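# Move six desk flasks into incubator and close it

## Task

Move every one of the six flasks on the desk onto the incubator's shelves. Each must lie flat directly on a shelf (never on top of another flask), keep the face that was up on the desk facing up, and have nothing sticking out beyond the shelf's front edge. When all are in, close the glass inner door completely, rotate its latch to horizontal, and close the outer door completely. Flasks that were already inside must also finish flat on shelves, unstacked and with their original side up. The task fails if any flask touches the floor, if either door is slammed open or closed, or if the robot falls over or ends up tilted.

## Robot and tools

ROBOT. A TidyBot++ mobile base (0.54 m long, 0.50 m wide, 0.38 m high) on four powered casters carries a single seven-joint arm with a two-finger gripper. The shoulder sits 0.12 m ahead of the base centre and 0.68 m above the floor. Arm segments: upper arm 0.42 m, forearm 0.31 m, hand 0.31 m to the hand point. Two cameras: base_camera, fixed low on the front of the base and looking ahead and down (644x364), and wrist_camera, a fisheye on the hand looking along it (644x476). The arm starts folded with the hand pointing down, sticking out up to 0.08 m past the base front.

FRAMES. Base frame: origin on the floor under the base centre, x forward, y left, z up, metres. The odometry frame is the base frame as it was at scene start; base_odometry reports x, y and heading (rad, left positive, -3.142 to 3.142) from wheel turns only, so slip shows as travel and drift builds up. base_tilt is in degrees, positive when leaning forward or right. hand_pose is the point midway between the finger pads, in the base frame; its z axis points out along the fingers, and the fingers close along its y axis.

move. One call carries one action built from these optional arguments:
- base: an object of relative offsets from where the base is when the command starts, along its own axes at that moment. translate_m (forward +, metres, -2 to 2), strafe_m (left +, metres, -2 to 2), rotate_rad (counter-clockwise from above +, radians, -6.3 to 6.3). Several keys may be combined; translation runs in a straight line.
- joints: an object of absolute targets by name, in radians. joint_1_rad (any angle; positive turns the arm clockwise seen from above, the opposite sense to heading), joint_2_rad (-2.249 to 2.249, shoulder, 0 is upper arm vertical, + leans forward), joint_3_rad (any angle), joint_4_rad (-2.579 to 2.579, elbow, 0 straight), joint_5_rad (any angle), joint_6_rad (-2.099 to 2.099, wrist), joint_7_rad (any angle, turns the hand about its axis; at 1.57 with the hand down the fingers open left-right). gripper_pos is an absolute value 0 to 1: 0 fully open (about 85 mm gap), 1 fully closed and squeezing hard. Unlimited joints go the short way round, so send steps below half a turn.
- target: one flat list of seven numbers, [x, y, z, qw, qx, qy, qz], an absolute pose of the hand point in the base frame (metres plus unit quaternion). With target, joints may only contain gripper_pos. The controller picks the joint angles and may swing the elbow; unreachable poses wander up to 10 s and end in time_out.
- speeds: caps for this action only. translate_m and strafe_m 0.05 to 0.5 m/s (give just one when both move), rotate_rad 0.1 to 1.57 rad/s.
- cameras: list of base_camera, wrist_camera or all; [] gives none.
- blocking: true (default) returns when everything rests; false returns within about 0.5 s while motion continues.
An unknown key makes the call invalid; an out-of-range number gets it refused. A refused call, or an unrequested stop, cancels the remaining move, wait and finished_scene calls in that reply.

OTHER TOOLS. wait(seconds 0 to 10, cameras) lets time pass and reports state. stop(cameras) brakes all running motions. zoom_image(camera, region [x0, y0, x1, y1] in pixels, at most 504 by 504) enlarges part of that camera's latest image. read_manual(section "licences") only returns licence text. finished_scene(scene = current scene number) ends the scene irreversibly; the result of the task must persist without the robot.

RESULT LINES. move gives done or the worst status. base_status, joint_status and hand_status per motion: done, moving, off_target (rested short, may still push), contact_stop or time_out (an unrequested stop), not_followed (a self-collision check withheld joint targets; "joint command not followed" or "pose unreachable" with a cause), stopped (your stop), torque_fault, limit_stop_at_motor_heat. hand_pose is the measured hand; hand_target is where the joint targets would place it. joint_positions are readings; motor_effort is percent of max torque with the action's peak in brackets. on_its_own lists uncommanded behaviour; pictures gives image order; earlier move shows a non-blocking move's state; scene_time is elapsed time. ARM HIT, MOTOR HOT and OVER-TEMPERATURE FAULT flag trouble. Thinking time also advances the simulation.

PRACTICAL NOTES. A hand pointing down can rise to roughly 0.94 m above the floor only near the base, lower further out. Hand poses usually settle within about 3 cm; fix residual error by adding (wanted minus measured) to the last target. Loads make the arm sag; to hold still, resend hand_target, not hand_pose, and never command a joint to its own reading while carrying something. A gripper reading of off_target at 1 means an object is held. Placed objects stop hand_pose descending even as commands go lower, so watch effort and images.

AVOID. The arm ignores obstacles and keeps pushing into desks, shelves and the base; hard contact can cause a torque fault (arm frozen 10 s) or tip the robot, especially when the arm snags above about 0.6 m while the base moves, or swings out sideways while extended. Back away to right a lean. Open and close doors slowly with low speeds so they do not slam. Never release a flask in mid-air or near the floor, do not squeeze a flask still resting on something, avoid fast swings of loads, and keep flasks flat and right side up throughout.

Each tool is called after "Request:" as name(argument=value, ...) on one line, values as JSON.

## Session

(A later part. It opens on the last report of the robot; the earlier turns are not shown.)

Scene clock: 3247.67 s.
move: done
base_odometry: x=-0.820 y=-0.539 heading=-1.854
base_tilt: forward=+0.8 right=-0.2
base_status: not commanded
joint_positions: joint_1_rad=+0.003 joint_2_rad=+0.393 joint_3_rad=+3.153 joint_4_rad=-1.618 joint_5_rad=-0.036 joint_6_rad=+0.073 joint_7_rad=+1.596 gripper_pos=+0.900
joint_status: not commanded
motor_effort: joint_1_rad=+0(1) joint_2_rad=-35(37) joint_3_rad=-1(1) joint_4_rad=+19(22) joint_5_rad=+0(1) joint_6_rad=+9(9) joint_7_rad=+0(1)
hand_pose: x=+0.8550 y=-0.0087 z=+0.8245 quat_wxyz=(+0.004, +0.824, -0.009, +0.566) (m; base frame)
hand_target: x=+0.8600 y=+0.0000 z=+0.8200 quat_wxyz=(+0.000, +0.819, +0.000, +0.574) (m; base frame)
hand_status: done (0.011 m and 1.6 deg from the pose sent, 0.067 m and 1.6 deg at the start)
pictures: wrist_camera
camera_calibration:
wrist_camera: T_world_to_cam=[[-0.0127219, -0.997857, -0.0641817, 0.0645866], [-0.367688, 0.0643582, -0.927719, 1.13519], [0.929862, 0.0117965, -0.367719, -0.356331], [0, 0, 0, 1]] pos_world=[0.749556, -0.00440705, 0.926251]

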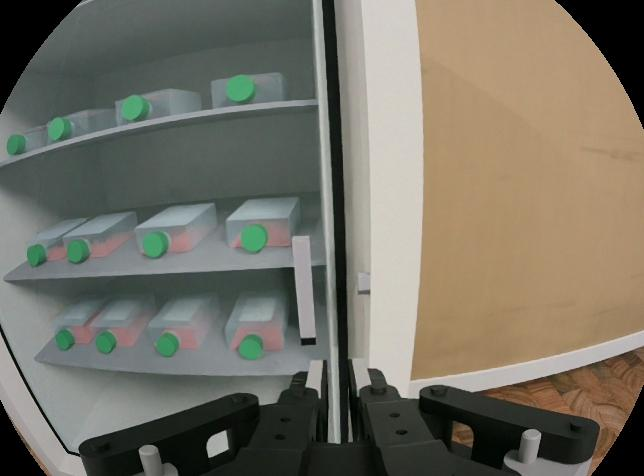

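Request:
move(base={"strafe_m": -0.005, "translate_m": 0.17}, speeds={"translate_m": 0.15}, cameras=["wrist_camera"])

Scene clock: 3274.20 s.
move: done
base_odometry: x=-0.873 y=-0.701 heading=-1.855
base_tilt: forward=+0.8 right=-0.2
base_status: done
joint_positions: joint_1_rad=+0.003 joint_2_rad=+0.395 joint_3_rad=+3.153 joint_4_rad=-1.619 joint_5_rad=-0.035 joint_6_rad=+0.076 joint_7_rad=+1.596 gripper_pos=+0.900
joint_status: not commanded
motor_effort: joint_1_rad=+0(2) joint_2_rad=-34(37) joint_3_rad=-1(1) joint_4_rad=+19(20) joint_5_rad=+0(1) joint_6_rad=+9(9) joint_7_rad=+0(0)
hand_pose: x=+0.8555 y=-0.0088 z=+0.8239 quat_wxyz=(+0.004, +0.824, -0.009, +0.566) (m; base frame)
hand_target: x=+0.8600 y=+0.0000 z=+0.8200 quat_wxyz=(+0.000, +0.819, +0.000, +0.574) (m; base frame)
hand_status: not commanded
pictures: wrist_camera
camera_calibration:
wrist_camera: T_world_to_cam=[[-0.0126726, -0.997871, -0.0639732, 0.064317], [-0.366684, 0.0641589, -0.928131, 1.13431], [0.930259, 0.0116961, -0.366716, -0.358186], [0, 0, 0, 1]] pos_world=[0.749955, -0.00440673, 0.925551]

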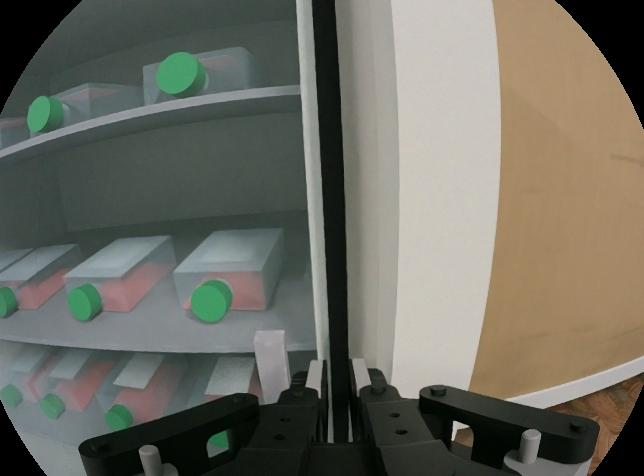

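Request:
move(target=[0.86, 0, 0.806, 0, 0.8191, 0, 0.5736], cameras=[])

Request:
move(base={"translate_m": 0.05}, speeds={"translate_m": 0.08}, cameras=["wrist_camera"])

Scene clock: 3290.43 s.
move: done
base_odometry: x=-0.873 y=-0.701 heading=-1.855
base_tilt: forward=+0.8 right=-0.2
base_status: not commanded
joint_positions: joint_1_rad=+0.003 joint_2_rad=+0.400 joint_3_rad=+3.153 joint_4_rad=-1.641 joint_5_rad=-0.033 joint_6_rad=+0.120 joint_7_rad=+1.596 gripper_pos=+0.900
joint_status: not commanded
motor_effort: joint_1_rad=+1(1) joint_2_rad=-35(36) joint_3_rad=-1(1) joint_4_rad=+19(21) joint_5_rad=+0(1) joint_6_rad=+9(9) joint_7_rad=+0(0)
hand_pose: x=+0.8556 y=-0.0092 z=+0.8200 quat_wxyz=(+0.005, +0.820, -0.009, +0.573) (m; base frame)
hand_target: x=+0.8600 y=+0.0000 z=+0.8060 quat_wxyz=(+0.000, +0.819, +0.000, +0.574) (m; base frame)
hand_status: done (0.017 m and 1.1 deg from the pose sent, 0.020 m and 1.5 deg at the start)
pictures: none
No camera images: "cameras" was empty.

Scene clock: 3291.60 s.
move: done
base_odometry: x=-0.887 y=-0.749 heading=-1.855
base_tilt: forward=+0.8 right=-0.3
base_status: done
joint_positions: joint_1_rad=+0.003 joint_2_rad=+0.405 joint_3_rad=+3.153 joint_4_rad=-1.642 joint_5_rad=-0.033 joint_6_rad=+0.120 joint_7_rad=+1.596 gripper_pos=+0.900
joint_status: not commanded
motor_effort: joint_1_rad=+1(2) joint_2_rad=-35(37) joint_3_rad=-1(2) joint_4_rad=+19(21) joint_5_rad=+0(1) joint_6_rad=+9(9) joint_7_rad=+0(0)
hand_pose: x=+0.8561 y=-0.0092 z=+0.8163 quat_wxyz=(+0.005, +0.821, -0.008, +0.571) (m; base frame)
hand_target: x=+0.8600 y=+0.0000 z=+0.8060 quat_wxyz=(+0.000, +0.819, +0.000, +0.574) (m; base frame)
hand_status: not commanded
pictures: wrist_camera
camera_calibration:
wrist_camera: T_world_to_cam=[[-0.0121604, -0.998062, -0.061035, 0.0605738], [-0.356045, 0.0613609, -0.932452, 1.12194], [0.93439, 0.0103922, -0.356101, -0.373765], [0, 0, 0, 1]] pos_world=[0.749439, -0.00450237, 0.916751]

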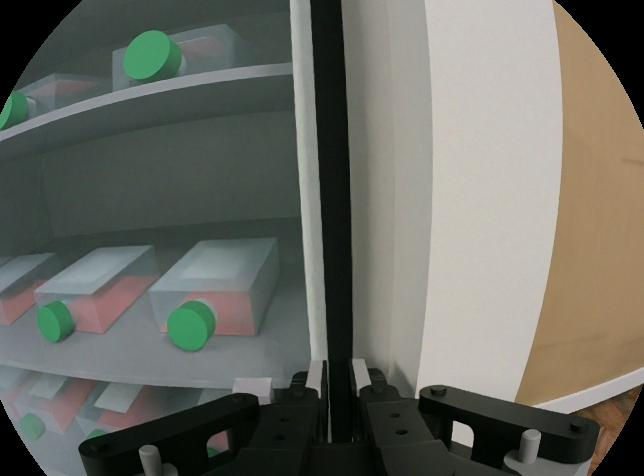

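Request:
move(base={"translate_m": 0.006}, speeds={"translate_m": 0.05}, cameras=[])

Request:
move(base={"strafe_m": 0.03}, speeds={"strafe_m": 0.05}, cameras=["wrist_camera"])

Scene clock: 3313.37 s.
move: done
base_odometry: x=-0.889 y=-0.755 heading=-1.855
base_tilt: forward=+0.8 right=-0.3
base_status: done
joint_positions: joint_1_rad=+0.003 joint_2_rad=+0.407 joint_3_rad=+3.153 joint_4_rad=-1.642 joint_5_rad=-0.033 joint_6_rad=+0.120 joint_7_rad=+1.596 gripper_pos=+0.900
joint_status: not commanded
motor_effort: joint_1_rad=+0(2) joint_2_rad=-35(38) joint_3_rad=-1(2) joint_4_rad=+19(21) joint_5_rad=+0(1) joint_6_rad=+9(9) joint_7_rad=+0(0)
hand_pose: x=+0.8564 y=-0.0092 z=+0.8143 quat_wxyz=(+0.005, +0.822, -0.008, +0.570) (m; base frame)
hand_target: x=+0.8600 y=+0.0000 z=+0.8060 quat_wxyz=(+0.000, +0.819, +0.000, +0.574) (m; base frame)
hand_status: not commanded
pictures: none
No camera images: "cameras" was empty.

Scene clock: 3314.47 s.
move: done
base_odometry: x=-0.860 y=-0.763 heading=-1.855
base_tilt: forward=+0.8 right=-0.3
base_status: done
joint_positions: joint_1_rad=+0.008 joint_2_rad=+0.407 joint_3_rad=+3.153 joint_4_rad=-1.642 joint_5_rad=-0.033 joint_6_rad=+0.121 joint_7_rad=+1.596 gripper_pos=+0.900
joint_status: not commanded
motor_effort: joint_1_rad=-2(3) joint_2_rad=-35(35) joint_3_rad=-3(4) joint_4_rad=+20(20) joint_5_rad=+0(1) joint_6_rad=+8(9) joint_7_rad=+0(0)
hand_pose: x=+0.8564 y=-0.0128 z=+0.8144 quat_wxyz=(+0.007, +0.822, -0.010, +0.570) (m; base frame)
hand_target: x=+0.8600 y=+0.0000 z=+0.8060 quat_wxyz=(+0.000, +0.819, +0.000, +0.574) (m; base frame)
hand_status: not commanded
pictures: wrist_camera
camera_calibration:
wrist_camera: T_world_to_cam=[[-0.0171557, -0.997999, -0.0608593, 0.0609657], [-0.357829, 0.0629651, -0.931662, 1.12135], [0.93363, 0.00579387, -0.358193, -0.37237], [0, 0, 0, 1]] pos_world=[0.749953, -0.00760482, 0.915049]

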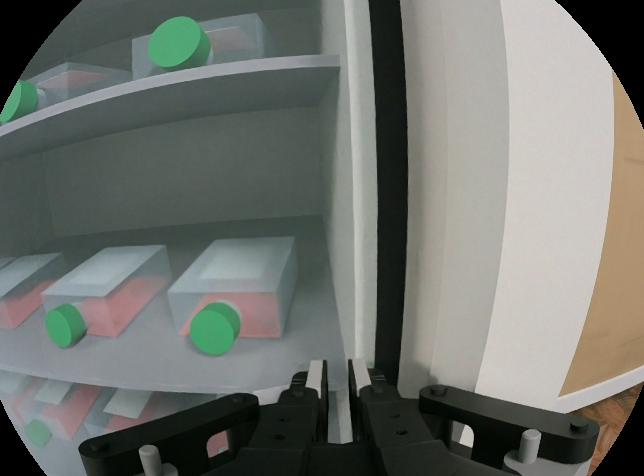

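Request:
zoom_image(camera="wrist_camera", region=[200, 330, 400, 450])

Scaled by 2.520.

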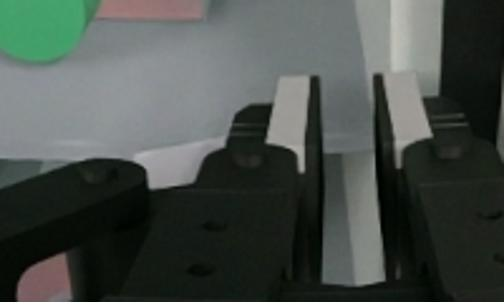

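Request:
move(base={"strafe_m": 0.02}, speeds={"strafe_m": 0.05}, cameras=["wrist_camera"])

Request:
zoom_image(camera="wrist_camera", region=[160, 330, 400, 450])

Scene clock: 3325.50 s.
move: done
base_odometry: x=-0.841 y=-0.769 heading=-1.856
base_tilt: forward=+0.8 right=-0.3
base_status: done
joint_positions: joint_1_rad=+0.010 joint_2_rad=+0.407 joint_3_rad=+3.153 joint_4_rad=-1.642 joint_5_rad=-0.033 joint_6_rad=+0.121 joint_7_rad=+1.596 gripper_pos=+0.900
joint_status: not commanded
motor_effort: joint_1_rad=+0(4) joint_2_rad=-35(36) joint_3_rad=-2(5) joint_4_rad=+19(20) joint_5_rad=+0(1) joint_6_rad=+8(9) joint_7_rad=+0(0)
hand_pose: x=+0.8564 y=-0.0139 z=+0.8145 quat_wxyz=(+0.007, +0.821, -0.011, +0.570) (m; base frame)
hand_target: x=+0.8600 y=+0.0000 z=+0.8060 quat_wxyz=(+0.000, +0.819, +0.000, +0.574) (m; base frame)
hand_status: not commanded
pictures: wrist_camera
camera_calibration:
wrist_camera: T_world_to_cam=[[-0.018546, -0.997974, -0.0608622, 0.0610185], [-0.357747, 0.0634662, -0.931659, 1.12145], [0.933634, 0.00449477, -0.358199, -0.37234], [0, 0, 0, 1]] pos_world=[0.749956, -0.00860559, 0.915149]

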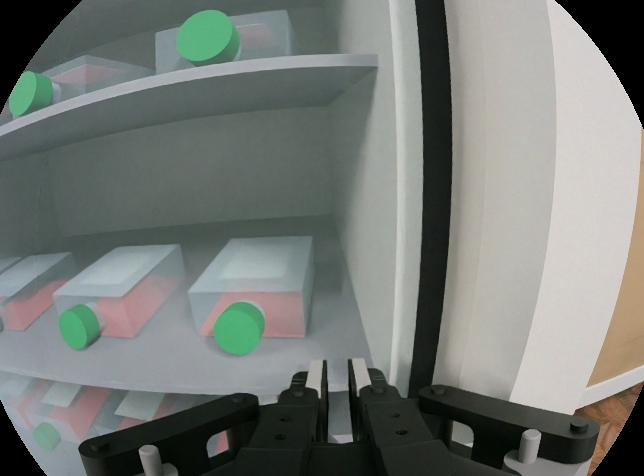

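Scaled by 2.100.

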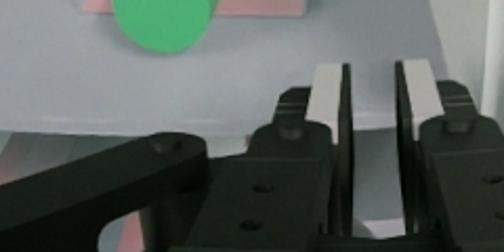

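Request:
move(base={"translate_m": -0.12}, speeds={"translate_m": 0.15}, cameras=["wrist_camera"])

Scene clock: 3330.93 s.
move: done
base_odometry: x=-0.807 y=-0.654 heading=-1.856
base_tilt: forward=+0.8 right=-0.2
base_status: done
joint_positions: joint_1_rad=+0.010 joint_2_rad=+0.409 joint_3_rad=+3.153 joint_4_rad=-1.642 joint_5_rad=-0.032 joint_6_rad=+0.122 joint_7_rad=+1.596 gripper_pos=+0.900
joint_status: not commanded
motor_effort: joint_1_rad=+1(2) joint_2_rad=-35(37) joint_3_rad=-1(2) joint_4_rad=+19(20) joint_5_rad=+0(1) joint_6_rad=+9(9) joint_7_rad=+0(0)
hand_pose: x=+0.8565 y=-0.0139 z=+0.8133 quat_wxyz=(+0.007, +0.822, -0.011, +0.570) (m; base frame)
hand_target: x=+0.8600 y=+0.0000 z=+0.8060 quat_wxyz=(+0.000, +0.819, +0.000, +0.574) (m; base frame)
hand_status: not commanded
pictures: wrist_camera
camera_calibration:
wrist_camera: T_world_to_cam=[[-0.0185878, -0.99798, -0.0607427, 0.0608775], [-0.358959, 0.0633638, -0.9312, 1.12098], [0.933168, 0.00449512, -0.359411, -0.371466], [0, 0, 0, 1]] pos_world=[0.750158, -0.00860543, 0.914048]

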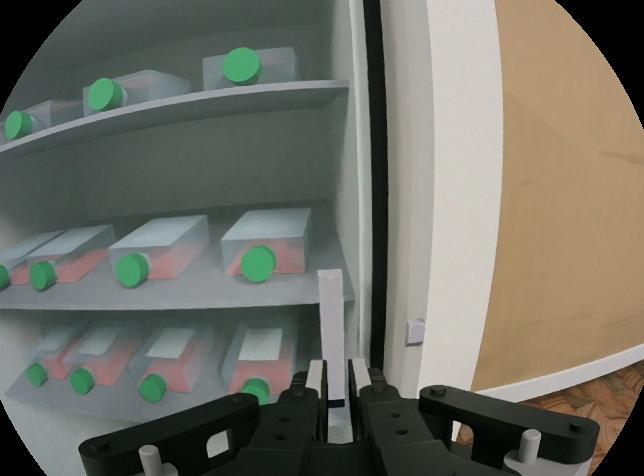

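Request:
move(base={"strafe_m": -0.045}, target=[0.86, 0.003, 0.789, 0, 0.8191, 0, 0.5736], speeds={"strafe_m": 0.1}, cameras=["wrist_camera"])

Scene clock: 3353.23 s.
move: done
base_odometry: x=-0.850 y=-0.641 heading=-1.856
base_tilt: forward=+0.8 right=-0.2
base_status: done
joint_positions: joint_1_rad=-0.005 joint_2_rad=+0.421 joint_3_rad=+3.153 joint_4_rad=-1.670 joint_5_rad=-0.032 joint_6_rad=+0.171 joint_7_rad=+1.596 gripper_pos=+0.900
joint_status: not commanded
motor_effort: joint_1_rad=+1(4) joint_2_rad=-35(36) joint_3_rad=-1(3) joint_4_rad=+19(21) joint_5_rad=+0(1) joint_6_rad=+9(9) joint_7_rad=+0(0)
hand_pose: x=+0.8565 y=-0.0036 z=+0.8033 quat_wxyz=(+0.004, +0.819, -0.005, +0.574) (m; base frame)
hand_target: x=+0.8600 y=+0.0030 z=+0.7890 quat_wxyz=(+0.000, +0.819, +0.000, +0.574) (m; base frame)
hand_status: done (0.016 m and 0.7 deg from the pose sent, 0.030 m and 1.6 deg at the start)
pictures: wrist_camera
camera_calibration:
wrist_camera: T_world_to_cam=[[-0.0046584, -0.998199, -0.0598108, 0.0579044], [-0.350161, 0.057653, -0.934914, 1.10656], [0.936678, 0.0165882, -0.349799, -0.385797], [0, 0, 0, 1]] pos_world=[0.749112, 0.00040323, 0.903051]

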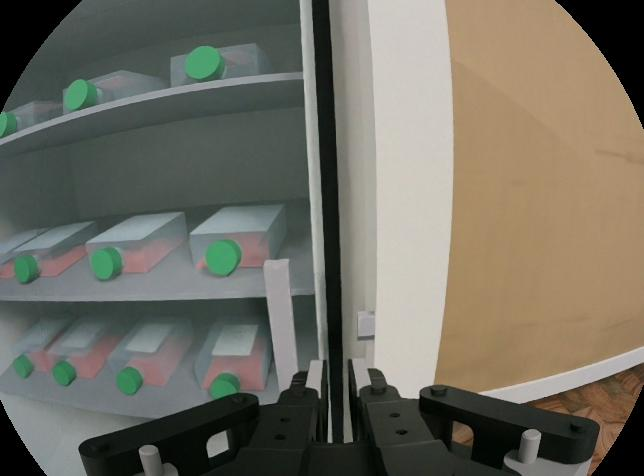

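Request:
move(target=[0.86, 0.003, 0.774, 0, 0.8191, 0, 0.5736], cameras=[])

Request:
move(base={"translate_m": 0.12}, speeds={"translate_m": 0.08}, cameras=["wrist_camera"])

Scene clock: 3357.73 s.
move: done
base_odometry: x=-0.850 y=-0.641 heading=-1.856
base_tilt: forward=+0.8 right=-0.2
base_status: not commanded
joint_positions: joint_1_rad=-0.005 joint_2_rad=+0.440 joint_3_rad=+3.153 joint_4_rad=-1.692 joint_5_rad=-0.032 joint_6_rad=+0.215 joint_7_rad=+1.596 gripper_pos=+0.900
joint_status: not commanded
motor_effort: joint_1_rad=+1(2) joint_2_rad=-35(36) joint_3_rad=-1(2) joint_4_rad=+18(20) joint_5_rad=+0(1) joint_6_rad=+9(9) joint_7_rad=+0(0)
hand_pose: x=+0.8572 y=-0.0040 z=+0.7895 quat_wxyz=(+0.004, +0.818, -0.005, +0.575) (m; base frame)
hand_target: x=+0.8600 y=+0.0030 z=+0.7740 quat_wxyz=(+0.000, +0.819, +0.000, +0.574) (m; base frame)
hand_status: done (0.017 m and 0.8 deg from the pose sent, 0.030 m and 0.7 deg at the start)
pictures: none
No camera images: "cameras" was empty.

Scene clock: 3359.77 s.
move: done
base_odometry: x=-0.884 y=-0.756 heading=-1.856
base_tilt: forward=+0.8 right=-0.3
base_status: done
joint_positions: joint_1_rad=-0.005 joint_2_rad=+0.445 joint_3_rad=+3.153 joint_4_rad=-1.694 joint_5_rad=-0.032 joint_6_rad=+0.216 joint_7_rad=+1.596 gripper_pos=+0.900
joint_status: not commanded
motor_effort: joint_1_rad=+0(2) joint_2_rad=-35(37) joint_3_rad=-1(2) joint_4_rad=+18(20) joint_5_rad=+0(1) joint_6_rad=+9(9) joint_7_rad=+0(0)
hand_pose: x=+0.8574 y=-0.0040 z=+0.7853 quat_wxyz=(+0.004, +0.820, -0.005, +0.572) (m; base frame)
hand_target: x=+0.8600 y=+0.0030 z=+0.7740 quat_wxyz=(+0.000, +0.819, +0.000, +0.574) (m; base frame)
hand_status: not commanded
pictures: wrist_camera
camera_calibration:
wrist_camera: T_world_to_cam=[[-0.00608788, -0.998251, -0.0588012, 0.056831], [-0.353273, 0.0571576, -0.933772, 1.09177], [0.9355, 0.0150882, -0.353003, -0.389397], [0, 0, 0, 1]] pos_world=[0.75032, 0.000204034, 0.885347]

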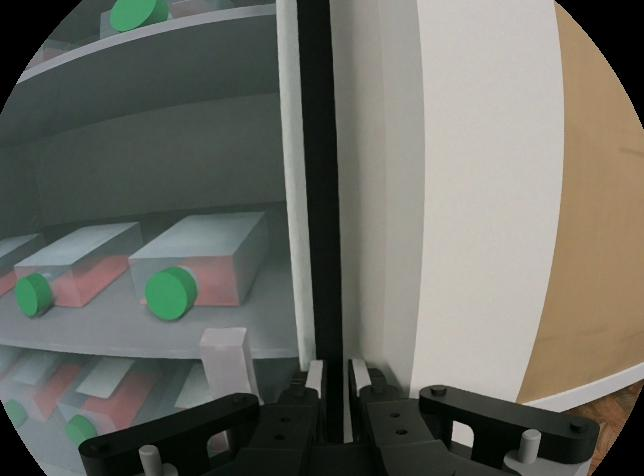

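Request:
move(base={"strafe_m": 0.04}, speeds={"strafe_m": 0.05}, cameras=["wrist_camera"])

Request:
move(base={"strafe_m": 0.022}, speeds={"strafe_m": 0.05}, cameras=["wrist_camera"])

Scene clock: 3367.27 s.
move: done
base_odometry: x=-0.846 y=-0.768 heading=-1.856
base_tilt: forward=+0.8 right=-0.3
base_status: done
joint_positions: joint_1_rad=+0.003 joint_2_rad=+0.445 joint_3_rad=+3.161 joint_4_rad=-1.694 joint_5_rad=-0.032 joint_6_rad=+0.218 joint_7_rad=+1.596 gripper_pos=+0.900
joint_status: not commanded
motor_effort: joint_1_rad=-2(6) joint_2_rad=-34(36) joint_3_rad=-4(6) joint_4_rad=+17(20) joint_5_rad=+0(1) joint_6_rad=+8(9) joint_7_rad=+0(1)
hand_pose: x=+0.8575 y=-0.0149 z=+0.7858 quat_wxyz=(+0.010, +0.819, -0.011, +0.573) (m; base frame)
hand_target: x=+0.8600 y=+0.0030 z=+0.7740 quat_wxyz=(+0.000, +0.819, +0.000, +0.574) (m; base frame)
hand_status: not commanded
pictures: wrist_camera
camera_calibration:
wrist_camera: T_world_to_cam=[[-0.0210696, -0.998248, -0.0552939, 0.0561962], [-0.350521, 0.0591713, -0.934684, 1.09132], [0.936318, -0.000311717, -0.351153, -0.391576], [0, 0, 0, 1]] pos_world=[0.750352, -0.00859896, 0.88564]

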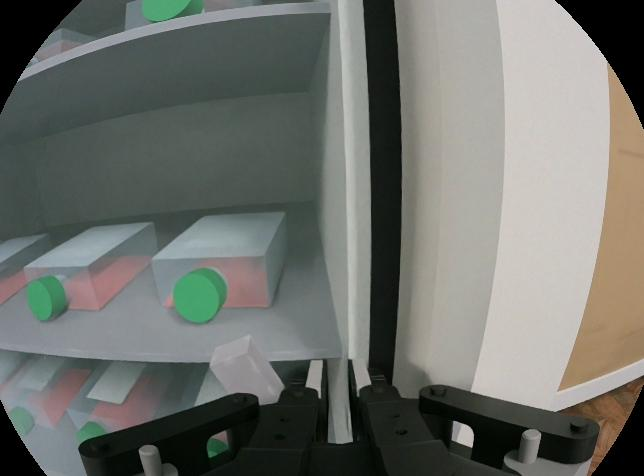

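Scene clock: 3368.20 s.
move: done
base_odometry: x=-0.824 y=-0.774 heading=-1.856
base_tilt: forward=+0.8 right=-0.3
base_status: done
joint_positions: joint_1_rad=-0.007 joint_2_rad=+0.445 joint_3_rad=+3.161 joint_4_rad=-1.694 joint_5_rad=-0.032 joint_6_rad=+0.218 joint_7_rad=+1.596 gripper_pos=+0.900
joint_status: not commanded
motor_effort: joint_1_rad=+1(7) joint_2_rad=-35(36) joint_3_rad=-1(7) joint_4_rad=+19(19) joint_5_rad=+0(1) joint_6_rad=+9(9) joint_7_rad=+0(1)
hand_pose: x=+0.8576 y=-0.0078 z=+0.7858 quat_wxyz=(+0.007, +0.819, -0.007, +0.573) (m; base frame)
hand_target: x=+0.8600 y=+0.0030 z=+0.7740 quat_wxyz=(+0.000, +0.819, +0.000, +0.574) (m; base frame)
hand_status: not commanded
pictures: wrist_camera
camera_calibration:
wrist_camera: T_world_to_cam=[[-0.0114649, -0.998406, -0.0552595, 0.0550539], [-0.351065, 0.0557643, -0.934689, 1.09139], [0.936281, 0.00868363, -0.351145, -0.391603], [0, 0, 0, 1]] pos_world=[0.75043, -0.00249371, 0.88564]

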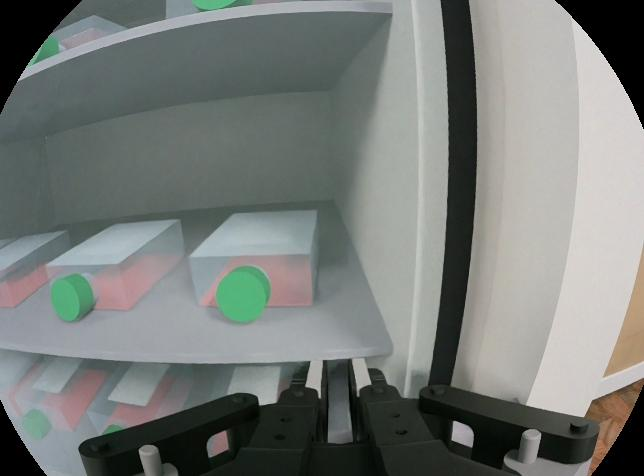

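Request:
zoom_image(camera="wrist_camera", region=[160, 340, 560, 460])

Scaled by 1.260.

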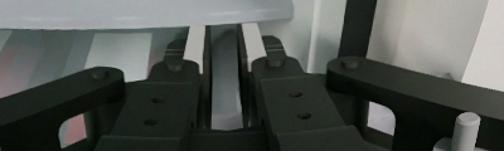

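Request:
move(base={"translate_m": -0.12}, speeds={"translate_m": 0.12}, cameras=["wrist_camera"])

Scene clock: 3380.27 s.
move: done
base_odometry: x=-0.790 y=-0.659 heading=-1.856
base_tilt: forward=+0.8 right=-0.2
base_status: done
joint_positions: joint_1_rad=-0.007 joint_2_rad=+0.447 joint_3_rad=+3.161 joint_4_rad=-1.695 joint_5_rad=-0.032 joint_6_rad=+0.218 joint_7_rad=+1.596 gripper_pos=+0.900
joint_status: not commanded
motor_effort: joint_1_rad=+0(1) joint_2_rad=-36(38) joint_3_rad=-1(2) joint_4_rad=+18(20) joint_5_rad=+0(1) joint_6_rad=+9(9) joint_7_rad=+0(1)
hand_pose: x=+0.8576 y=-0.0078 z=+0.7839 quat_wxyz=(+0.007, +0.820, -0.007, +0.572) (m; base frame)
hand_target: x=+0.8600 y=+0.0030 z=+0.7740 quat_wxyz=(+0.000, +0.819, +0.000, +0.574) (m; base frame)
hand_status: not commanded
pictures: wrist_camera
camera_calibration:
wrist_camera: T_world_to_cam=[[-0.0116188, -0.998406, -0.0552285, 0.0550503], [-0.353668, 0.0557653, -0.933707, 1.09095], [0.935299, 0.00868403, -0.353752, -0.38935], [0, 0, 0, 1]] pos_world=[0.750634, -0.00249371, 0.883939]

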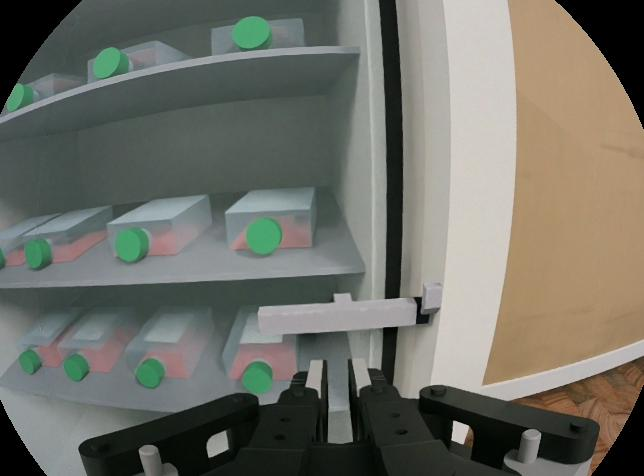

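Request:
zoom_image(camera="wrist_camera", region=[240, 270, 460, 400])

Scaled by 2.291.

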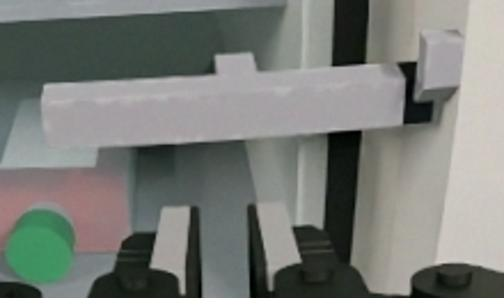

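Request:
move(base={"translate_m": -0.5}, speeds={"translate_m": 0.4}, cameras=["wrist_camera"])

Request:
move(target=[0.82, 0, 0.93, 0, 0.8191, 0, 0.5736], cameras=[])

Request:
move(base={"translate_m": -0.1, "strafe_m": 1.07}, target=[0.82, 0, 1.08, 0, 0.8191, 0, 0.5736], speeds={"strafe_m": 0.4}, cameras=["base_camera", "wrist_camera"])

Scene clock: 3438.83 s.
move: done
base_odometry: x=-0.649 y=-0.179 heading=-1.857
base_tilt: forward=+0.8 right=-0.3
base_status: done
joint_positions: joint_1_rad=-0.007 joint_2_rad=+0.448 joint_3_rad=+3.161 joint_4_rad=-1.696 joint_5_rad=-0.032 joint_6_rad=+0.218 joint_7_rad=+1.596 gripper_pos=+0.900
joint_status: not commanded
motor_effort: joint_1_rad=+1(2) joint_2_rad=-36(38) joint_3_rad=-1(2) joint_4_rad=+19(20) joint_5_rad=+0(1) joint_6_rad=+9(9) joint_7_rad=+0(1)
hand_pose: x=+0.8575 y=-0.0078 z=+0.7823 quat_wxyz=(+0.007, +0.821, -0.007, +0.571) (m; base frame)
hand_target: x=+0.8600 y=+0.0030 z=+0.7740 quat_wxyz=(+0.000, +0.819, +0.000, +0.574) (m; base frame)
hand_status: not commanded
pictures: wrist_camera
camera_calibration:
wrist_camera: T_world_to_cam=[[-0.0118413, -0.998407, -0.0551642, 0.0550912], [-0.355848, 0.0557641, -0.932879, 1.09072], [0.934469, 0.00858354, -0.355941, -0.387446], [0, 0, 0, 1]] pos_world=[0.750838, -0.00249371, 0.882637]

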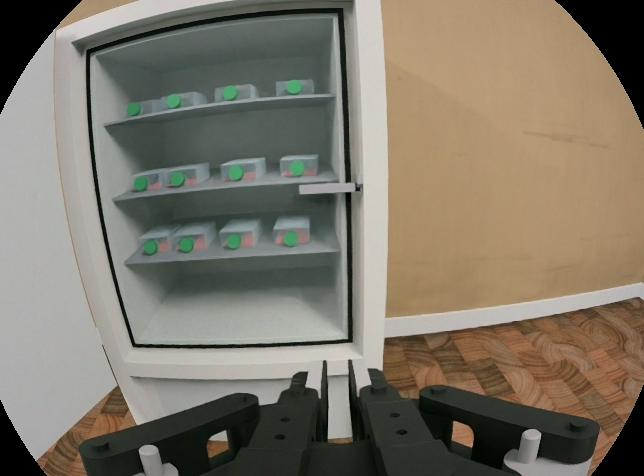

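Scene clock: 3440.43 s.
move: done
base_odometry: x=-0.649 y=-0.179 heading=-1.857
base_tilt: forward=+0.8 right=-0.3
base_status: not commanded
joint_positions: joint_1_rad=-0.007 joint_2_rad=+0.227 joint_3_rad=+3.161 joint_4_rad=-1.518 joint_5_rad=-0.032 joint_6_rad=-0.135 joint_7_rad=+1.596 gripper_pos=+0.900
joint_status: not commanded
motor_effort: joint_1_rad=+1(1) joint_2_rad=-31(39) joint_3_rad=-1(1) joint_4_rad=+21(22) joint_5_rad=+0(1) joint_6_rad=+9(10) joint_7_rad=+0(0)
hand_pose: x=+0.8201 y=-0.0045 z=+0.9422 quat_wxyz=(+0.001, +0.808, -0.005, +0.590) (m; base frame)
hand_target: x=+0.8200 y=+0.0000 z=+0.9300 quat_wxyz=(+0.000, +0.819, +0.000, +0.574) (m; base frame)
hand_status: done (0.013 m and 2.3 deg from the pose sent, 0.153 m and 1.2 deg at the start)
pictures: none
No camera images: "cameras" was empty.

Scene clock: 3444.83 s.
move: done
base_odometry: x=+0.406 y=-0.385 heading=-1.857
base_tilt: forward=+0.8 right=-0.3
base_status: done
joint_positions: joint_1_rad=-0.011 joint_2_rad=+0.262 joint_3_rad=+3.170 joint_4_rad=-1.000 joint_5_rad=-0.036 joint_6_rad=-0.650 joint_7_rad=+1.596 gripper_pos=+0.900
joint_status: not commanded
motor_effort: joint_1_rad=+0(45) joint_2_rad=-31(36) joint_3_rad=-1(40) joint_4_rad=+21(23) joint_5_rad=+0(20) joint_6_rad=+9(10) joint_7_rad=+0(1)
hand_pose: x=+0.8213 y=-0.0001 z=+1.0793 quat_wxyz=(-0.003, +0.817, +0.000, +0.577) (m; base frame)
hand_target: x=+0.8200 y=+0.0000 z=+1.0800 quat_wxyz=(+0.000, +0.819, +0.000, +0.574) (m; base frame)
hand_status: done (0.002 m and 0.5 deg from the pose sent, 0.138 m and 2.3 deg at the start)
pictures: base_camera, wrist_camera
camera_calibration:
wrist_camera: T_world_to_cam=[[0.0118721, -0.997912, -0.0634946, 0.0681486], [-0.344296, 0.0555367, -0.937217, 1.34973], [0.938786, 0.0329877, -0.342918, -0.265521], [0, 0, 0, 1]] pos_world=[0.713165, 0.00180569, 1.17826]

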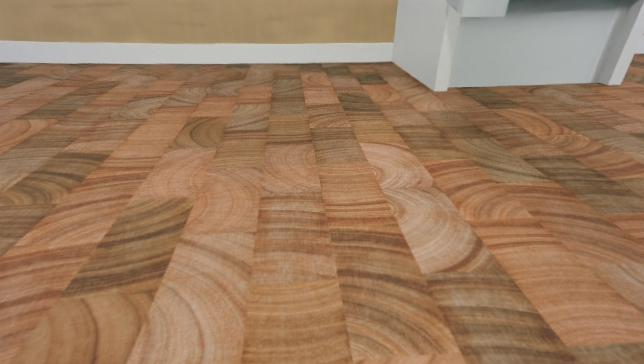

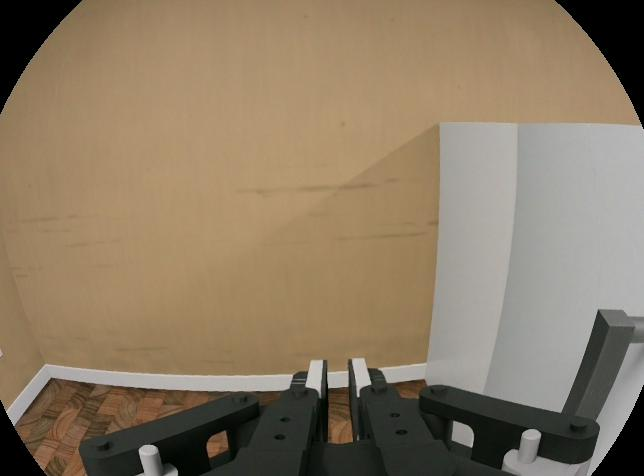

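Request:
move(base={"translate_m": 0.165}, target=[0.83, 0, 1.105, 0, 0.8191, 0, 0.5736], speeds={"translate_m": 0.25}, cameras=["wrist_camera"])

Request:
move(base={"strafe_m": -0.14}, speeds={"strafe_m": 0.1}, cameras=["wrist_camera"])

Scene clock: 3466.13 s.
move: done
base_odometry: x=+0.359 y=-0.543 heading=-1.856
base_tilt: forward=+0.8 right=-0.3
base_status: done
joint_positions: joint_1_rad=-0.011 joint_2_rad=+0.309 joint_3_rad=+3.170 joint_4_rad=-0.844 joint_5_rad=-0.036 joint_6_rad=-0.738 joint_7_rad=+1.596 gripper_pos=+0.900
joint_status: not commanded
motor_effort: joint_1_rad=+0(1) joint_2_rad=-32(36) joint_3_rad=-1(2) joint_4_rad=+20(22) joint_5_rad=-1(1) joint_6_rad=+9(9) joint_7_rad=+0(1)
hand_pose: x=+0.8299 y=+0.0016 z=+1.1129 quat_wxyz=(-0.002, +0.810, +0.003, +0.586) (m; base frame)
hand_target: x=+0.8300 y=+0.0000 z=+1.1050 quat_wxyz=(+0.000, +0.819, +0.000, +0.574) (m; base frame)
hand_status: done (0.008 m and 1.8 deg from the pose sent, 0.027 m and 0.5 deg at the start)
pictures: wrist_camera
camera_calibration:
wrist_camera: T_world_to_cam=[[0.0167996, -0.998034, -0.0603833, 0.0643426], [-0.323122, 0.0517322, -0.944942, 1.3751], [0.946208, 0.0353859, -0.321618, -0.291985], [0, 0, 0, 1]] pos_world=[0.719523, 0.00341134, 1.20937]

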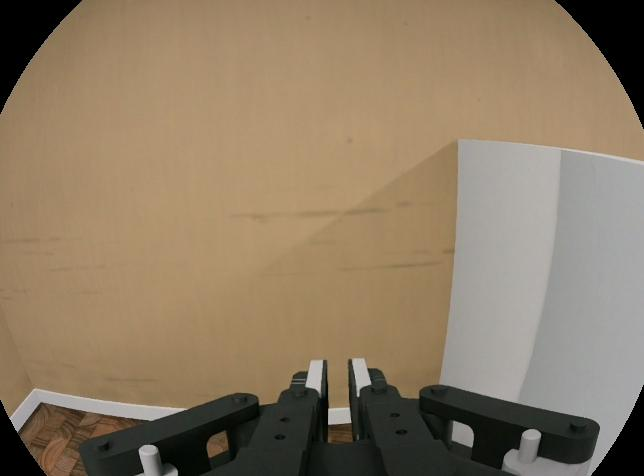

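Scene clock: 3468.10 s.
move: done
base_odometry: x=+0.225 y=-0.504 heading=-1.856
base_tilt: forward=+0.8 right=-0.3
base_status: done
joint_positions: joint_1_rad=-0.012 joint_2_rad=+0.309 joint_3_rad=+3.170 joint_4_rad=-0.844 joint_5_rad=-0.036 joint_6_rad=-0.739 joint_7_rad=+1.596 gripper_pos=+0.900
joint_status: not commanded
motor_effort: joint_1_rad=+1(4) joint_2_rad=-32(34) joint_3_rad=-1(3) joint_4_rad=+20(21) joint_5_rad=+0(1) joint_6_rad=+9(9) joint_7_rad=+0(1)
hand_pose: x=+0.8298 y=+0.0021 z=+1.1126 quat_wxyz=(-0.003, +0.811, +0.003, +0.586) (m; base frame)
hand_target: x=+0.8300 y=+0.0000 z=+1.1050 quat_wxyz=(+0.000, +0.819, +0.000, +0.574) (m; base frame)
hand_status: not commanded
pictures: wrist_camera
camera_calibration:
wrist_camera: T_world_to_cam=[[0.0175494, -0.998016, -0.0604722, 0.0643976], [-0.324263, 0.0515314, -0.944562, 1.37525], [0.945804, 0.0361855, -0.322715, -0.290453], [0, 0, 0, 1]] pos_world=[0.719523, 0.00391159, 1.20917]

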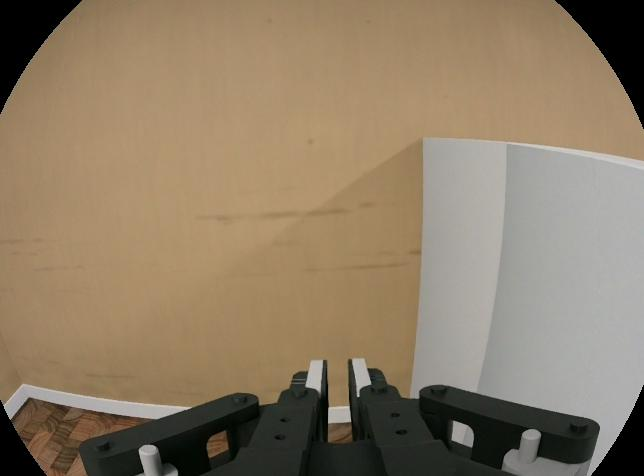

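Request:
move(base={"strafe_m": -0.08}, speeds={"strafe_m": 0.07}, cameras=["wrist_camera"])

Request:
move(base={"strafe_m": -0.06, "translate_m": -0.02}, speeds={"strafe_m": 0.07}, cameras=["wrist_camera"])

Scene clock: 3476.03 s.
move: done
base_odometry: x=+0.148 y=-0.481 heading=-1.856
base_tilt: forward=+0.8 right=-0.3
base_status: done
joint_positions: joint_1_rad=-0.016 joint_2_rad=+0.309 joint_3_rad=+3.170 joint_4_rad=-0.843 joint_5_rad=-0.036 joint_6_rad=-0.739 joint_7_rad=+1.596 gripper_pos=+0.900
joint_status: not commanded
motor_effort: joint_1_rad=+1(6) joint_2_rad=-32(34) joint_3_rad=-1(3) joint_4_rad=+19(21) joint_5_rad=-1(1) joint_6_rad=+9(9) joint_7_rad=+0(0)
hand_pose: x=+0.8297 y=+0.0047 z=+1.1124 quat_wxyz=(-0.004, +0.811, +0.004, +0.585) (m; base frame)
hand_target: x=+0.8300 y=+0.0000 z=+1.1050 quat_wxyz=(+0.000, +0.819, +0.000, +0.574) (m; base frame)
hand_status: not commanded
pictures: wrist_camera
camera_calibration:
wrist_camera: T_world_to_cam=[[0.0211046, -0.997948, -0.0604512, 0.0638992], [-0.325143, 0.0503269, -0.944325, 1.3753], [0.945429, 0.0395849, -0.323413, -0.289494], [0, 0, 0, 1]] pos_world=[0.719516, 0.00601315, 1.20897]

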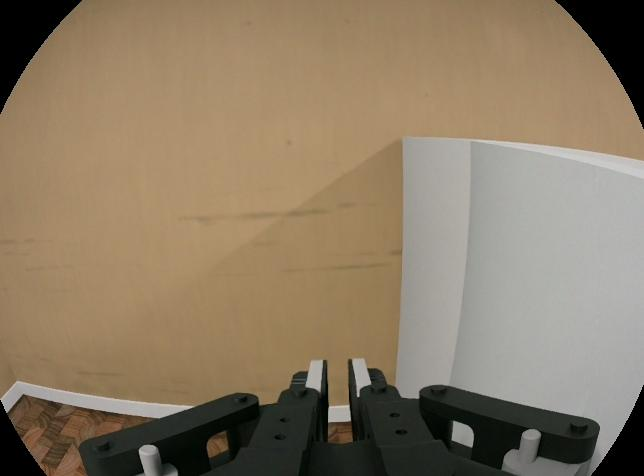

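Scene clock: 3477.47 s.
move: done
base_odometry: x=+0.096 y=-0.445 heading=-1.856
base_tilt: forward=+0.8 right=-0.3
base_status: done
joint_positions: joint_1_rad=-0.016 joint_2_rad=+0.309 joint_3_rad=+3.170 joint_4_rad=-0.843 joint_5_rad=-0.036 joint_6_rad=-0.740 joint_7_rad=+1.596 gripper_pos=+0.900
joint_status: not commanded
motor_effort: joint_1_rad=+1(6) joint_2_rad=-32(35) joint_3_rad=-1(3) joint_4_rad=+20(21) joint_5_rad=+0(1) joint_6_rad=+9(9) joint_7_rad=+0(1)
hand_pose: x=+0.8297 y=+0.0048 z=+1.1121 quat_wxyz=(-0.004, +0.811, +0.004, +0.585) (m; base frame)
hand_target: x=+0.8300 y=+0.0000 z=+1.1050 quat_wxyz=(+0.000, +0.819, +0.000, +0.574) (m; base frame)
hand_status: not commanded
pictures: wrist_camera
camera_calibration:
wrist_camera: T_world_to_cam=[[0.0211844, -0.997949, -0.0604076, 0.0638829], [-0.325832, 0.0502308, -0.944092, 1.37542], [0.94519, 0.0396828, -0.324099, -0.28853], [0, 0, 0, 1]] pos_world=[0.719517, 0.00611329, 1.20887]

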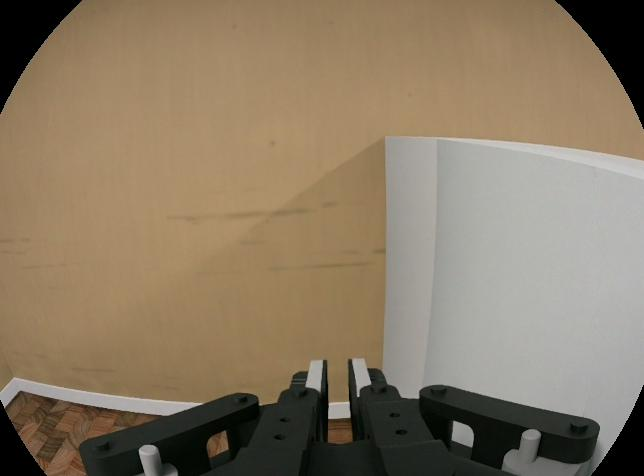

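Request:
move(base={"strafe_m": -0.11, "translate_m": -0.01}, speeds={"strafe_m": 0.1}, cameras=["wrist_camera"])

Request:
move(base={"strafe_m": -0.11}, speeds={"strafe_m": 0.1}, cameras=["wrist_camera"])

Scene clock: 3485.87 s.
move: done
base_odometry: x=-0.007 y=-0.405 heading=-1.856
base_tilt: forward=+0.8 right=-0.3
base_status: done
joint_positions: joint_1_rad=-0.017 joint_2_rad=+0.309 joint_3_rad=+3.169 joint_4_rad=-0.843 joint_5_rad=-0.037 joint_6_rad=-0.741 joint_7_rad=+1.596 gripper_pos=+0.900
joint_status: not commanded
motor_effort: joint_1_rad=+0(8) joint_2_rad=-32(36) joint_3_rad=-1(4) joint_4_rad=+20(21) joint_5_rad=+0(3) joint_6_rad=+9(9) joint_7_rad=+0(1)
hand_pose: x=+0.8296 y=+0.0065 z=+1.1121 quat_wxyz=(-0.005, +0.811, +0.005, +0.585) (m; base frame)
hand_target: x=+0.8300 y=+0.0000 z=+1.1050 quat_wxyz=(+0.000, +0.819, +0.000, +0.574) (m; base frame)
hand_status: not commanded
pictures: wrist_camera
camera_calibration:
wrist_camera: T_world_to_cam=[[0.0237203, -0.997838, -0.0612878, 0.0644189], [-0.3262, 0.0502246, -0.943965, 1.37546], [0.945003, 0.0423833, -0.324304, -0.288214], [0, 0, 0, 1]] pos_world=[0.719511, 0.00741307, 1.20887]

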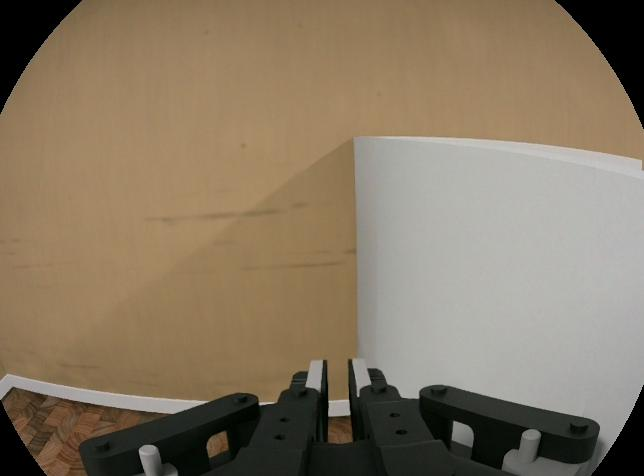

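Scene clock: 3487.57 s.
move: done
base_odometry: x=-0.113 y=-0.373 heading=-1.856
base_tilt: forward=+0.8 right=-0.2
base_status: done
joint_positions: joint_1_rad=-0.019 joint_2_rad=+0.309 joint_3_rad=+3.168 joint_4_rad=-0.843 joint_5_rad=-0.038 joint_6_rad=-0.741 joint_7_rad=+1.596 gripper_pos=+0.900
joint_status: not commanded
motor_effort: joint_1_rad=+1(9) joint_2_rad=-32(33) joint_3_rad=-1(5) joint_4_rad=+20(21) joint_5_rad=+0(3) joint_6_rad=+9(9) joint_7_rad=+0(0)
hand_pose: x=+0.8295 y=+0.0083 z=+1.1120 quat_wxyz=(-0.006, +0.811, +0.006, +0.585) (m; base frame)
hand_target: x=+0.8300 y=+0.0000 z=+1.1050 quat_wxyz=(+0.000, +0.819, +0.000, +0.574) (m; base frame)
hand_status: not commanded
pictures: wrist_camera
camera_calibration:
wrist_camera: T_world_to_cam=[[0.0264625, -0.997716, -0.0621506, 0.0648848], [-0.326785, 0.0501227, -0.943769, 1.37557], [0.944728, 0.0452843, -0.324712, -0.287602], [0, 0, 0, 1]] pos_world=[0.719505, 0.00881295, 1.20887]

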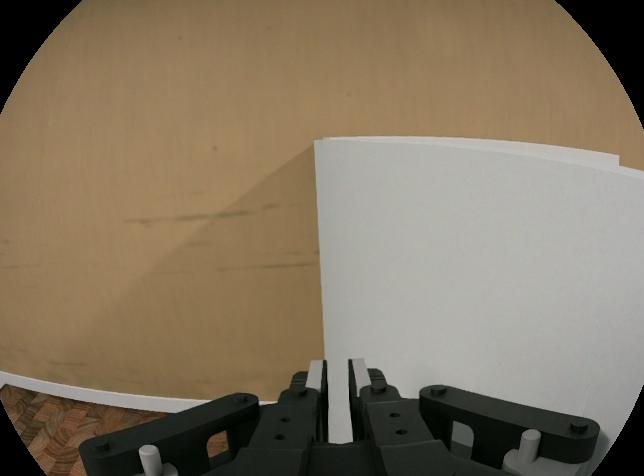

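Request:
move(base={"strafe_m": -0.1}, speeds={"strafe_m": 0.1}, cameras=[])

Request:
move(base={"strafe_m": -0.104, "translate_m": 0.037}, speeds={"strafe_m": 0.1}, cameras=["wrist_camera"])

Request:
move(base={"strafe_m": -0.095, "translate_m": 0.055}, speeds={"strafe_m": 0.1}, cameras=["wrist_camera"])

Scene clock: 3497.13 s.
move: done
base_odometry: x=-0.209 y=-0.345 heading=-1.857
base_tilt: forward=+0.8 right=-0.3
base_status: done
joint_positions: joint_1_rad=-0.019 joint_2_rad=+0.309 joint_3_rad=+3.168 joint_4_rad=-0.843 joint_5_rad=-0.038 joint_6_rad=-0.741 joint_7_rad=+1.596 gripper_pos=+0.900
joint_status: not commanded
motor_effort: joint_1_rad=+1(9) joint_2_rad=-32(34) joint_3_rad=-1(5) joint_4_rad=+20(21) joint_5_rad=+0(2) joint_6_rad=+9(9) joint_7_rad=+0(0)
hand_pose: x=+0.8295 y=+0.0086 z=+1.1121 quat_wxyz=(-0.006, +0.811, +0.006, +0.585) (m; base frame)
hand_target: x=+0.8300 y=+0.0000 z=+1.1050 quat_wxyz=(+0.000, +0.819, +0.000, +0.574) (m; base frame)
hand_status: not commanded
pictures: none
No camera images: "cameras" was empty.

Scene clock: 3498.83 s.
move: done
base_odometry: x=-0.319 y=-0.351 heading=-1.857
base_tilt: forward=+0.8 right=-0.3
base_status: done
joint_positions: joint_1_rad=-0.019 joint_2_rad=+0.308 joint_3_rad=+3.167 joint_4_rad=-0.842 joint_5_rad=-0.038 joint_6_rad=-0.743 joint_7_rad=+1.596 gripper_pos=+0.900
joint_status: not commanded
motor_effort: joint_1_rad=+0(10) joint_2_rad=-32(33) joint_3_rad=-1(6) joint_4_rad=+20(21) joint_5_rad=-1(2) joint_6_rad=+9(9) joint_7_rad=+0(1)
hand_pose: x=+0.8291 y=+0.0090 z=+1.1122 quat_wxyz=(-0.007, +0.811, +0.006, +0.584) (m; base frame)
hand_target: x=+0.8300 y=+0.0000 z=+1.1050 quat_wxyz=(+0.000, +0.819, +0.000, +0.574) (m; base frame)
hand_status: not commanded
pictures: wrist_camera
camera_calibration:
wrist_camera: T_world_to_cam=[[0.0277131, -0.997647, -0.0627143, 0.0651882], [-0.327483, 0.0502149, -0.943522, 1.37581], [0.944451, 0.0466857, -0.325321, -0.286257], [0, 0, 0, 1]] pos_world=[0.719103, 0.00931267, 1.20907]

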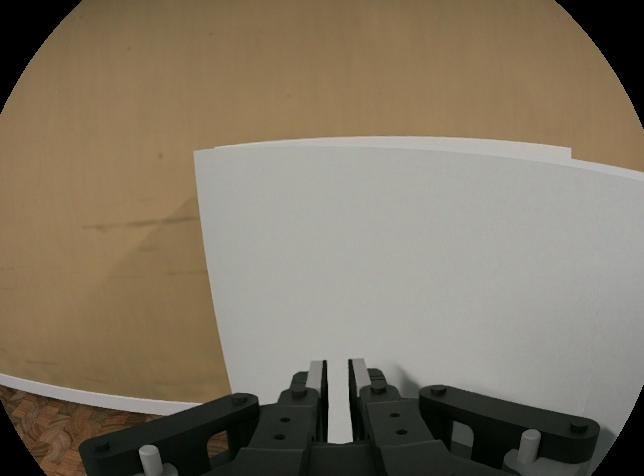

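Scene clock: 3500.53 s.
move: done
base_odometry: x=-0.426 y=-0.377 heading=-1.857
base_tilt: forward=+0.8 right=-0.2
base_status: done
joint_positions: joint_1_rad=-0.020 joint_2_rad=+0.307 joint_3_rad=+3.167 joint_4_rad=-0.842 joint_5_rad=-0.038 joint_6_rad=-0.745 joint_7_rad=+1.596 gripper_pos=+0.900
joint_status: not commanded
motor_effort: joint_1_rad=+0(7) joint_2_rad=-32(34) joint_3_rad=-1(4) joint_4_rad=+20(21) joint_5_rad=+0(2) joint_6_rad=+9(10) joint_7_rad=+0(0)
hand_pose: x=+0.8283 y=+0.0094 z=+1.1128 quat_wxyz=(-0.007, +0.812, +0.007, +0.584) (m; base frame)
hand_target: x=+0.8300 y=+0.0000 z=+1.1050 quat_wxyz=(+0.000, +0.819, +0.000, +0.574) (m; base frame)
hand_status: not commanded
pictures: wrist_camera
camera_calibration:
wrist_camera: T_world_to_cam=[[0.0283711, -0.997619, -0.0628668, 0.0652561], [-0.328021, 0.0501178, -0.94334, 1.3763], [0.944244, 0.0473852, -0.325818, -0.284671], [0, 0, 0, 1]] pos_world=[0.718403, 0.00961274, 1.20967]

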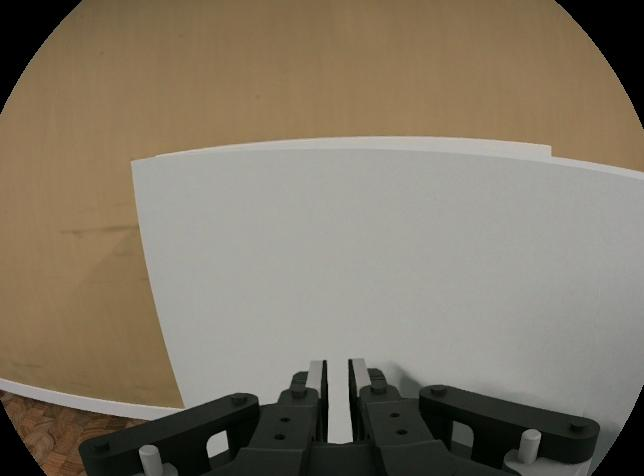

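Request:
move(base={"strafe_m": -0.082, "translate_m": 0.074}, speeds={"strafe_m": 0.1}, cameras=["wrist_camera"])

Request:
move(base={"strafe_m": -0.07, "translate_m": 0.084}, speeds={"strafe_m": 0.1}, cameras=["wrist_camera"])

Request:
move(base={"strafe_m": -0.055, "translate_m": 0.095}, speeds={"strafe_m": 0.08}, cameras=["wrist_camera"])

Scene clock: 3512.40 s.
move: done
base_odometry: x=-0.526 y=-0.424 heading=-1.857
base_tilt: forward=+0.8 right=-0.2
base_status: done
joint_positions: joint_1_rad=-0.021 joint_2_rad=+0.305 joint_3_rad=+3.166 joint_4_rad=-0.842 joint_5_rad=-0.038 joint_6_rad=-0.754 joint_7_rad=+1.596 gripper_pos=+0.900
joint_status: not commanded
motor_effort: joint_1_rad=+1(8) joint_2_rad=-32(34) joint_3_rad=-1(5) joint_4_rad=+21(21) joint_5_rad=-1(3) joint_6_rad=+9(14) joint_7_rad=+0(0)
hand_pose: x=+0.8263 y=+0.0110 z=+1.1120 quat_wxyz=(-0.008, +0.813, +0.008, +0.582) (m; base frame)
hand_target: x=+0.8300 y=+0.0000 z=+1.1050 quat_wxyz=(+0.000, +0.819, +0.000, +0.574) (m; base frame)
hand_status: not commanded
pictures: wrist_camera
camera_calibration:
wrist_camera: T_world_to_cam=[[0.0306057, -0.997517, -0.0634339, 0.0657754], [-0.333889, 0.049615, -0.941306, 1.37752], [0.942116, 0.0499892, -0.331541, -0.274998], [0, 0, 0, 1]] pos_world=[0.717005, 0.0110132, 1.20967]

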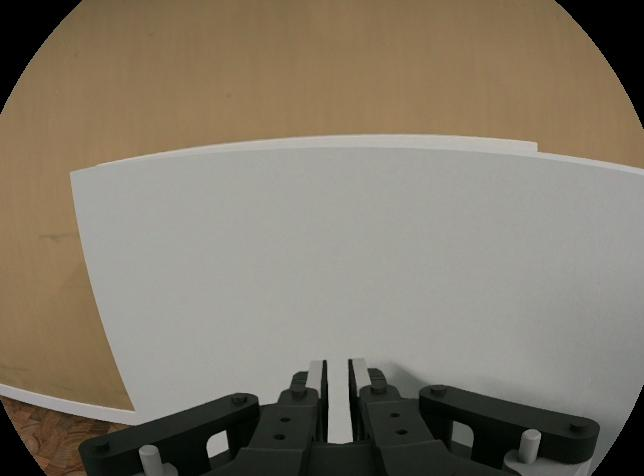

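Scene clock: 3514.07 s.
move: done
base_odometry: x=-0.617 y=-0.485 heading=-1.858
base_tilt: forward=+0.8 right=-0.3
base_status: done
joint_positions: joint_1_rad=-0.022 joint_2_rad=+0.304 joint_3_rad=+3.166 joint_4_rad=-0.841 joint_5_rad=-0.038 joint_6_rad=-0.761 joint_7_rad=+1.596 gripper_pos=+0.900
joint_status: not commanded
motor_effort: joint_1_rad=+0(7) joint_2_rad=-32(34) joint_3_rad=-1(4) joint_4_rad=+19(21) joint_5_rad=-1(2) joint_6_rad=+9(13) joint_7_rad=+0(1)
hand_pose: x=+0.8255 y=+0.0116 z=+1.1103 quat_wxyz=(-0.008, +0.815, +0.008, +0.579) (m; base frame)
hand_target: x=+0.8300 y=+0.0000 z=+1.1050 quat_wxyz=(+0.000, +0.819, +0.000, +0.574) (m; base frame)
hand_status: not commanded
pictures: wrist_camera
camera_calibration:
wrist_camera: T_world_to_cam=[[0.0312266, -0.997481, -0.0636879, 0.0659723], [-0.34012, 0.049312, -0.939088, 1.37819], [0.939864, 0.050986, -0.337723, -0.266127], [0, 0, 0, 1]] pos_world=[0.716813, 0.0114136, 1.20857]

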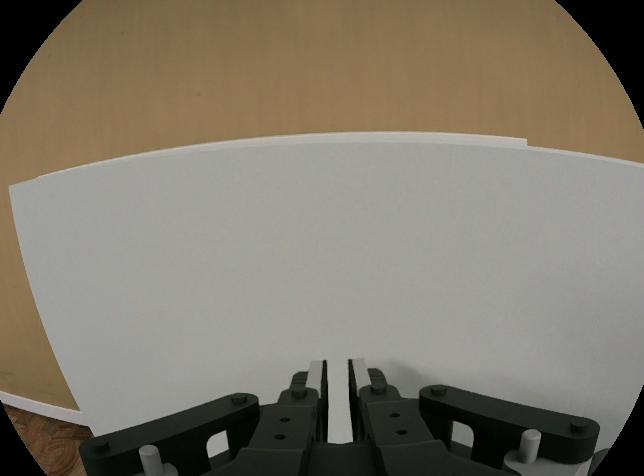

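Scene clock: 3515.97 s.
move: done
base_odometry: x=-0.697 y=-0.561 heading=-1.858
base_tilt: forward=+0.8 right=-0.3
base_status: done
joint_positions: joint_1_rad=-0.022 joint_2_rad=+0.306 joint_3_rad=+3.166 joint_4_rad=-0.841 joint_5_rad=-0.038 joint_6_rad=-0.766 joint_7_rad=+1.596 gripper_pos=+0.900
joint_status: not commanded
motor_effort: joint_1_rad=+1(4) joint_2_rad=-32(35) joint_3_rad=-1(2) joint_4_rad=+19(21) joint_5_rad=-1(1) joint_6_rad=+9(12) joint_7_rad=+0(0)
hand_pose: x=+0.8256 y=+0.0119 z=+1.1082 quat_wxyz=(-0.008, +0.817, +0.008, +0.577) (m; base frame)
hand_target: x=+0.8300 y=+0.0000 z=+1.1050 quat_wxyz=(+0.000, +0.819, +0.000, +0.574) (m; base frame)
hand_status: not commanded
pictures: wrist_camera
camera_calibration:
wrist_camera: T_world_to_cam=[[0.031317, -0.997471, -0.0638098, 0.0662393], [-0.345333, 0.0491116, -0.937194, 1.37843], [0.937957, 0.0513858, -0.342922, -0.259583], [0, 0, 0, 1]] pos_world=[0.71742, 0.0117138, 1.20706]

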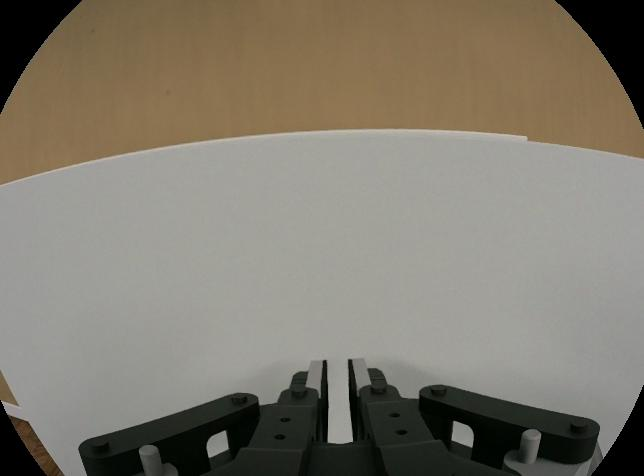

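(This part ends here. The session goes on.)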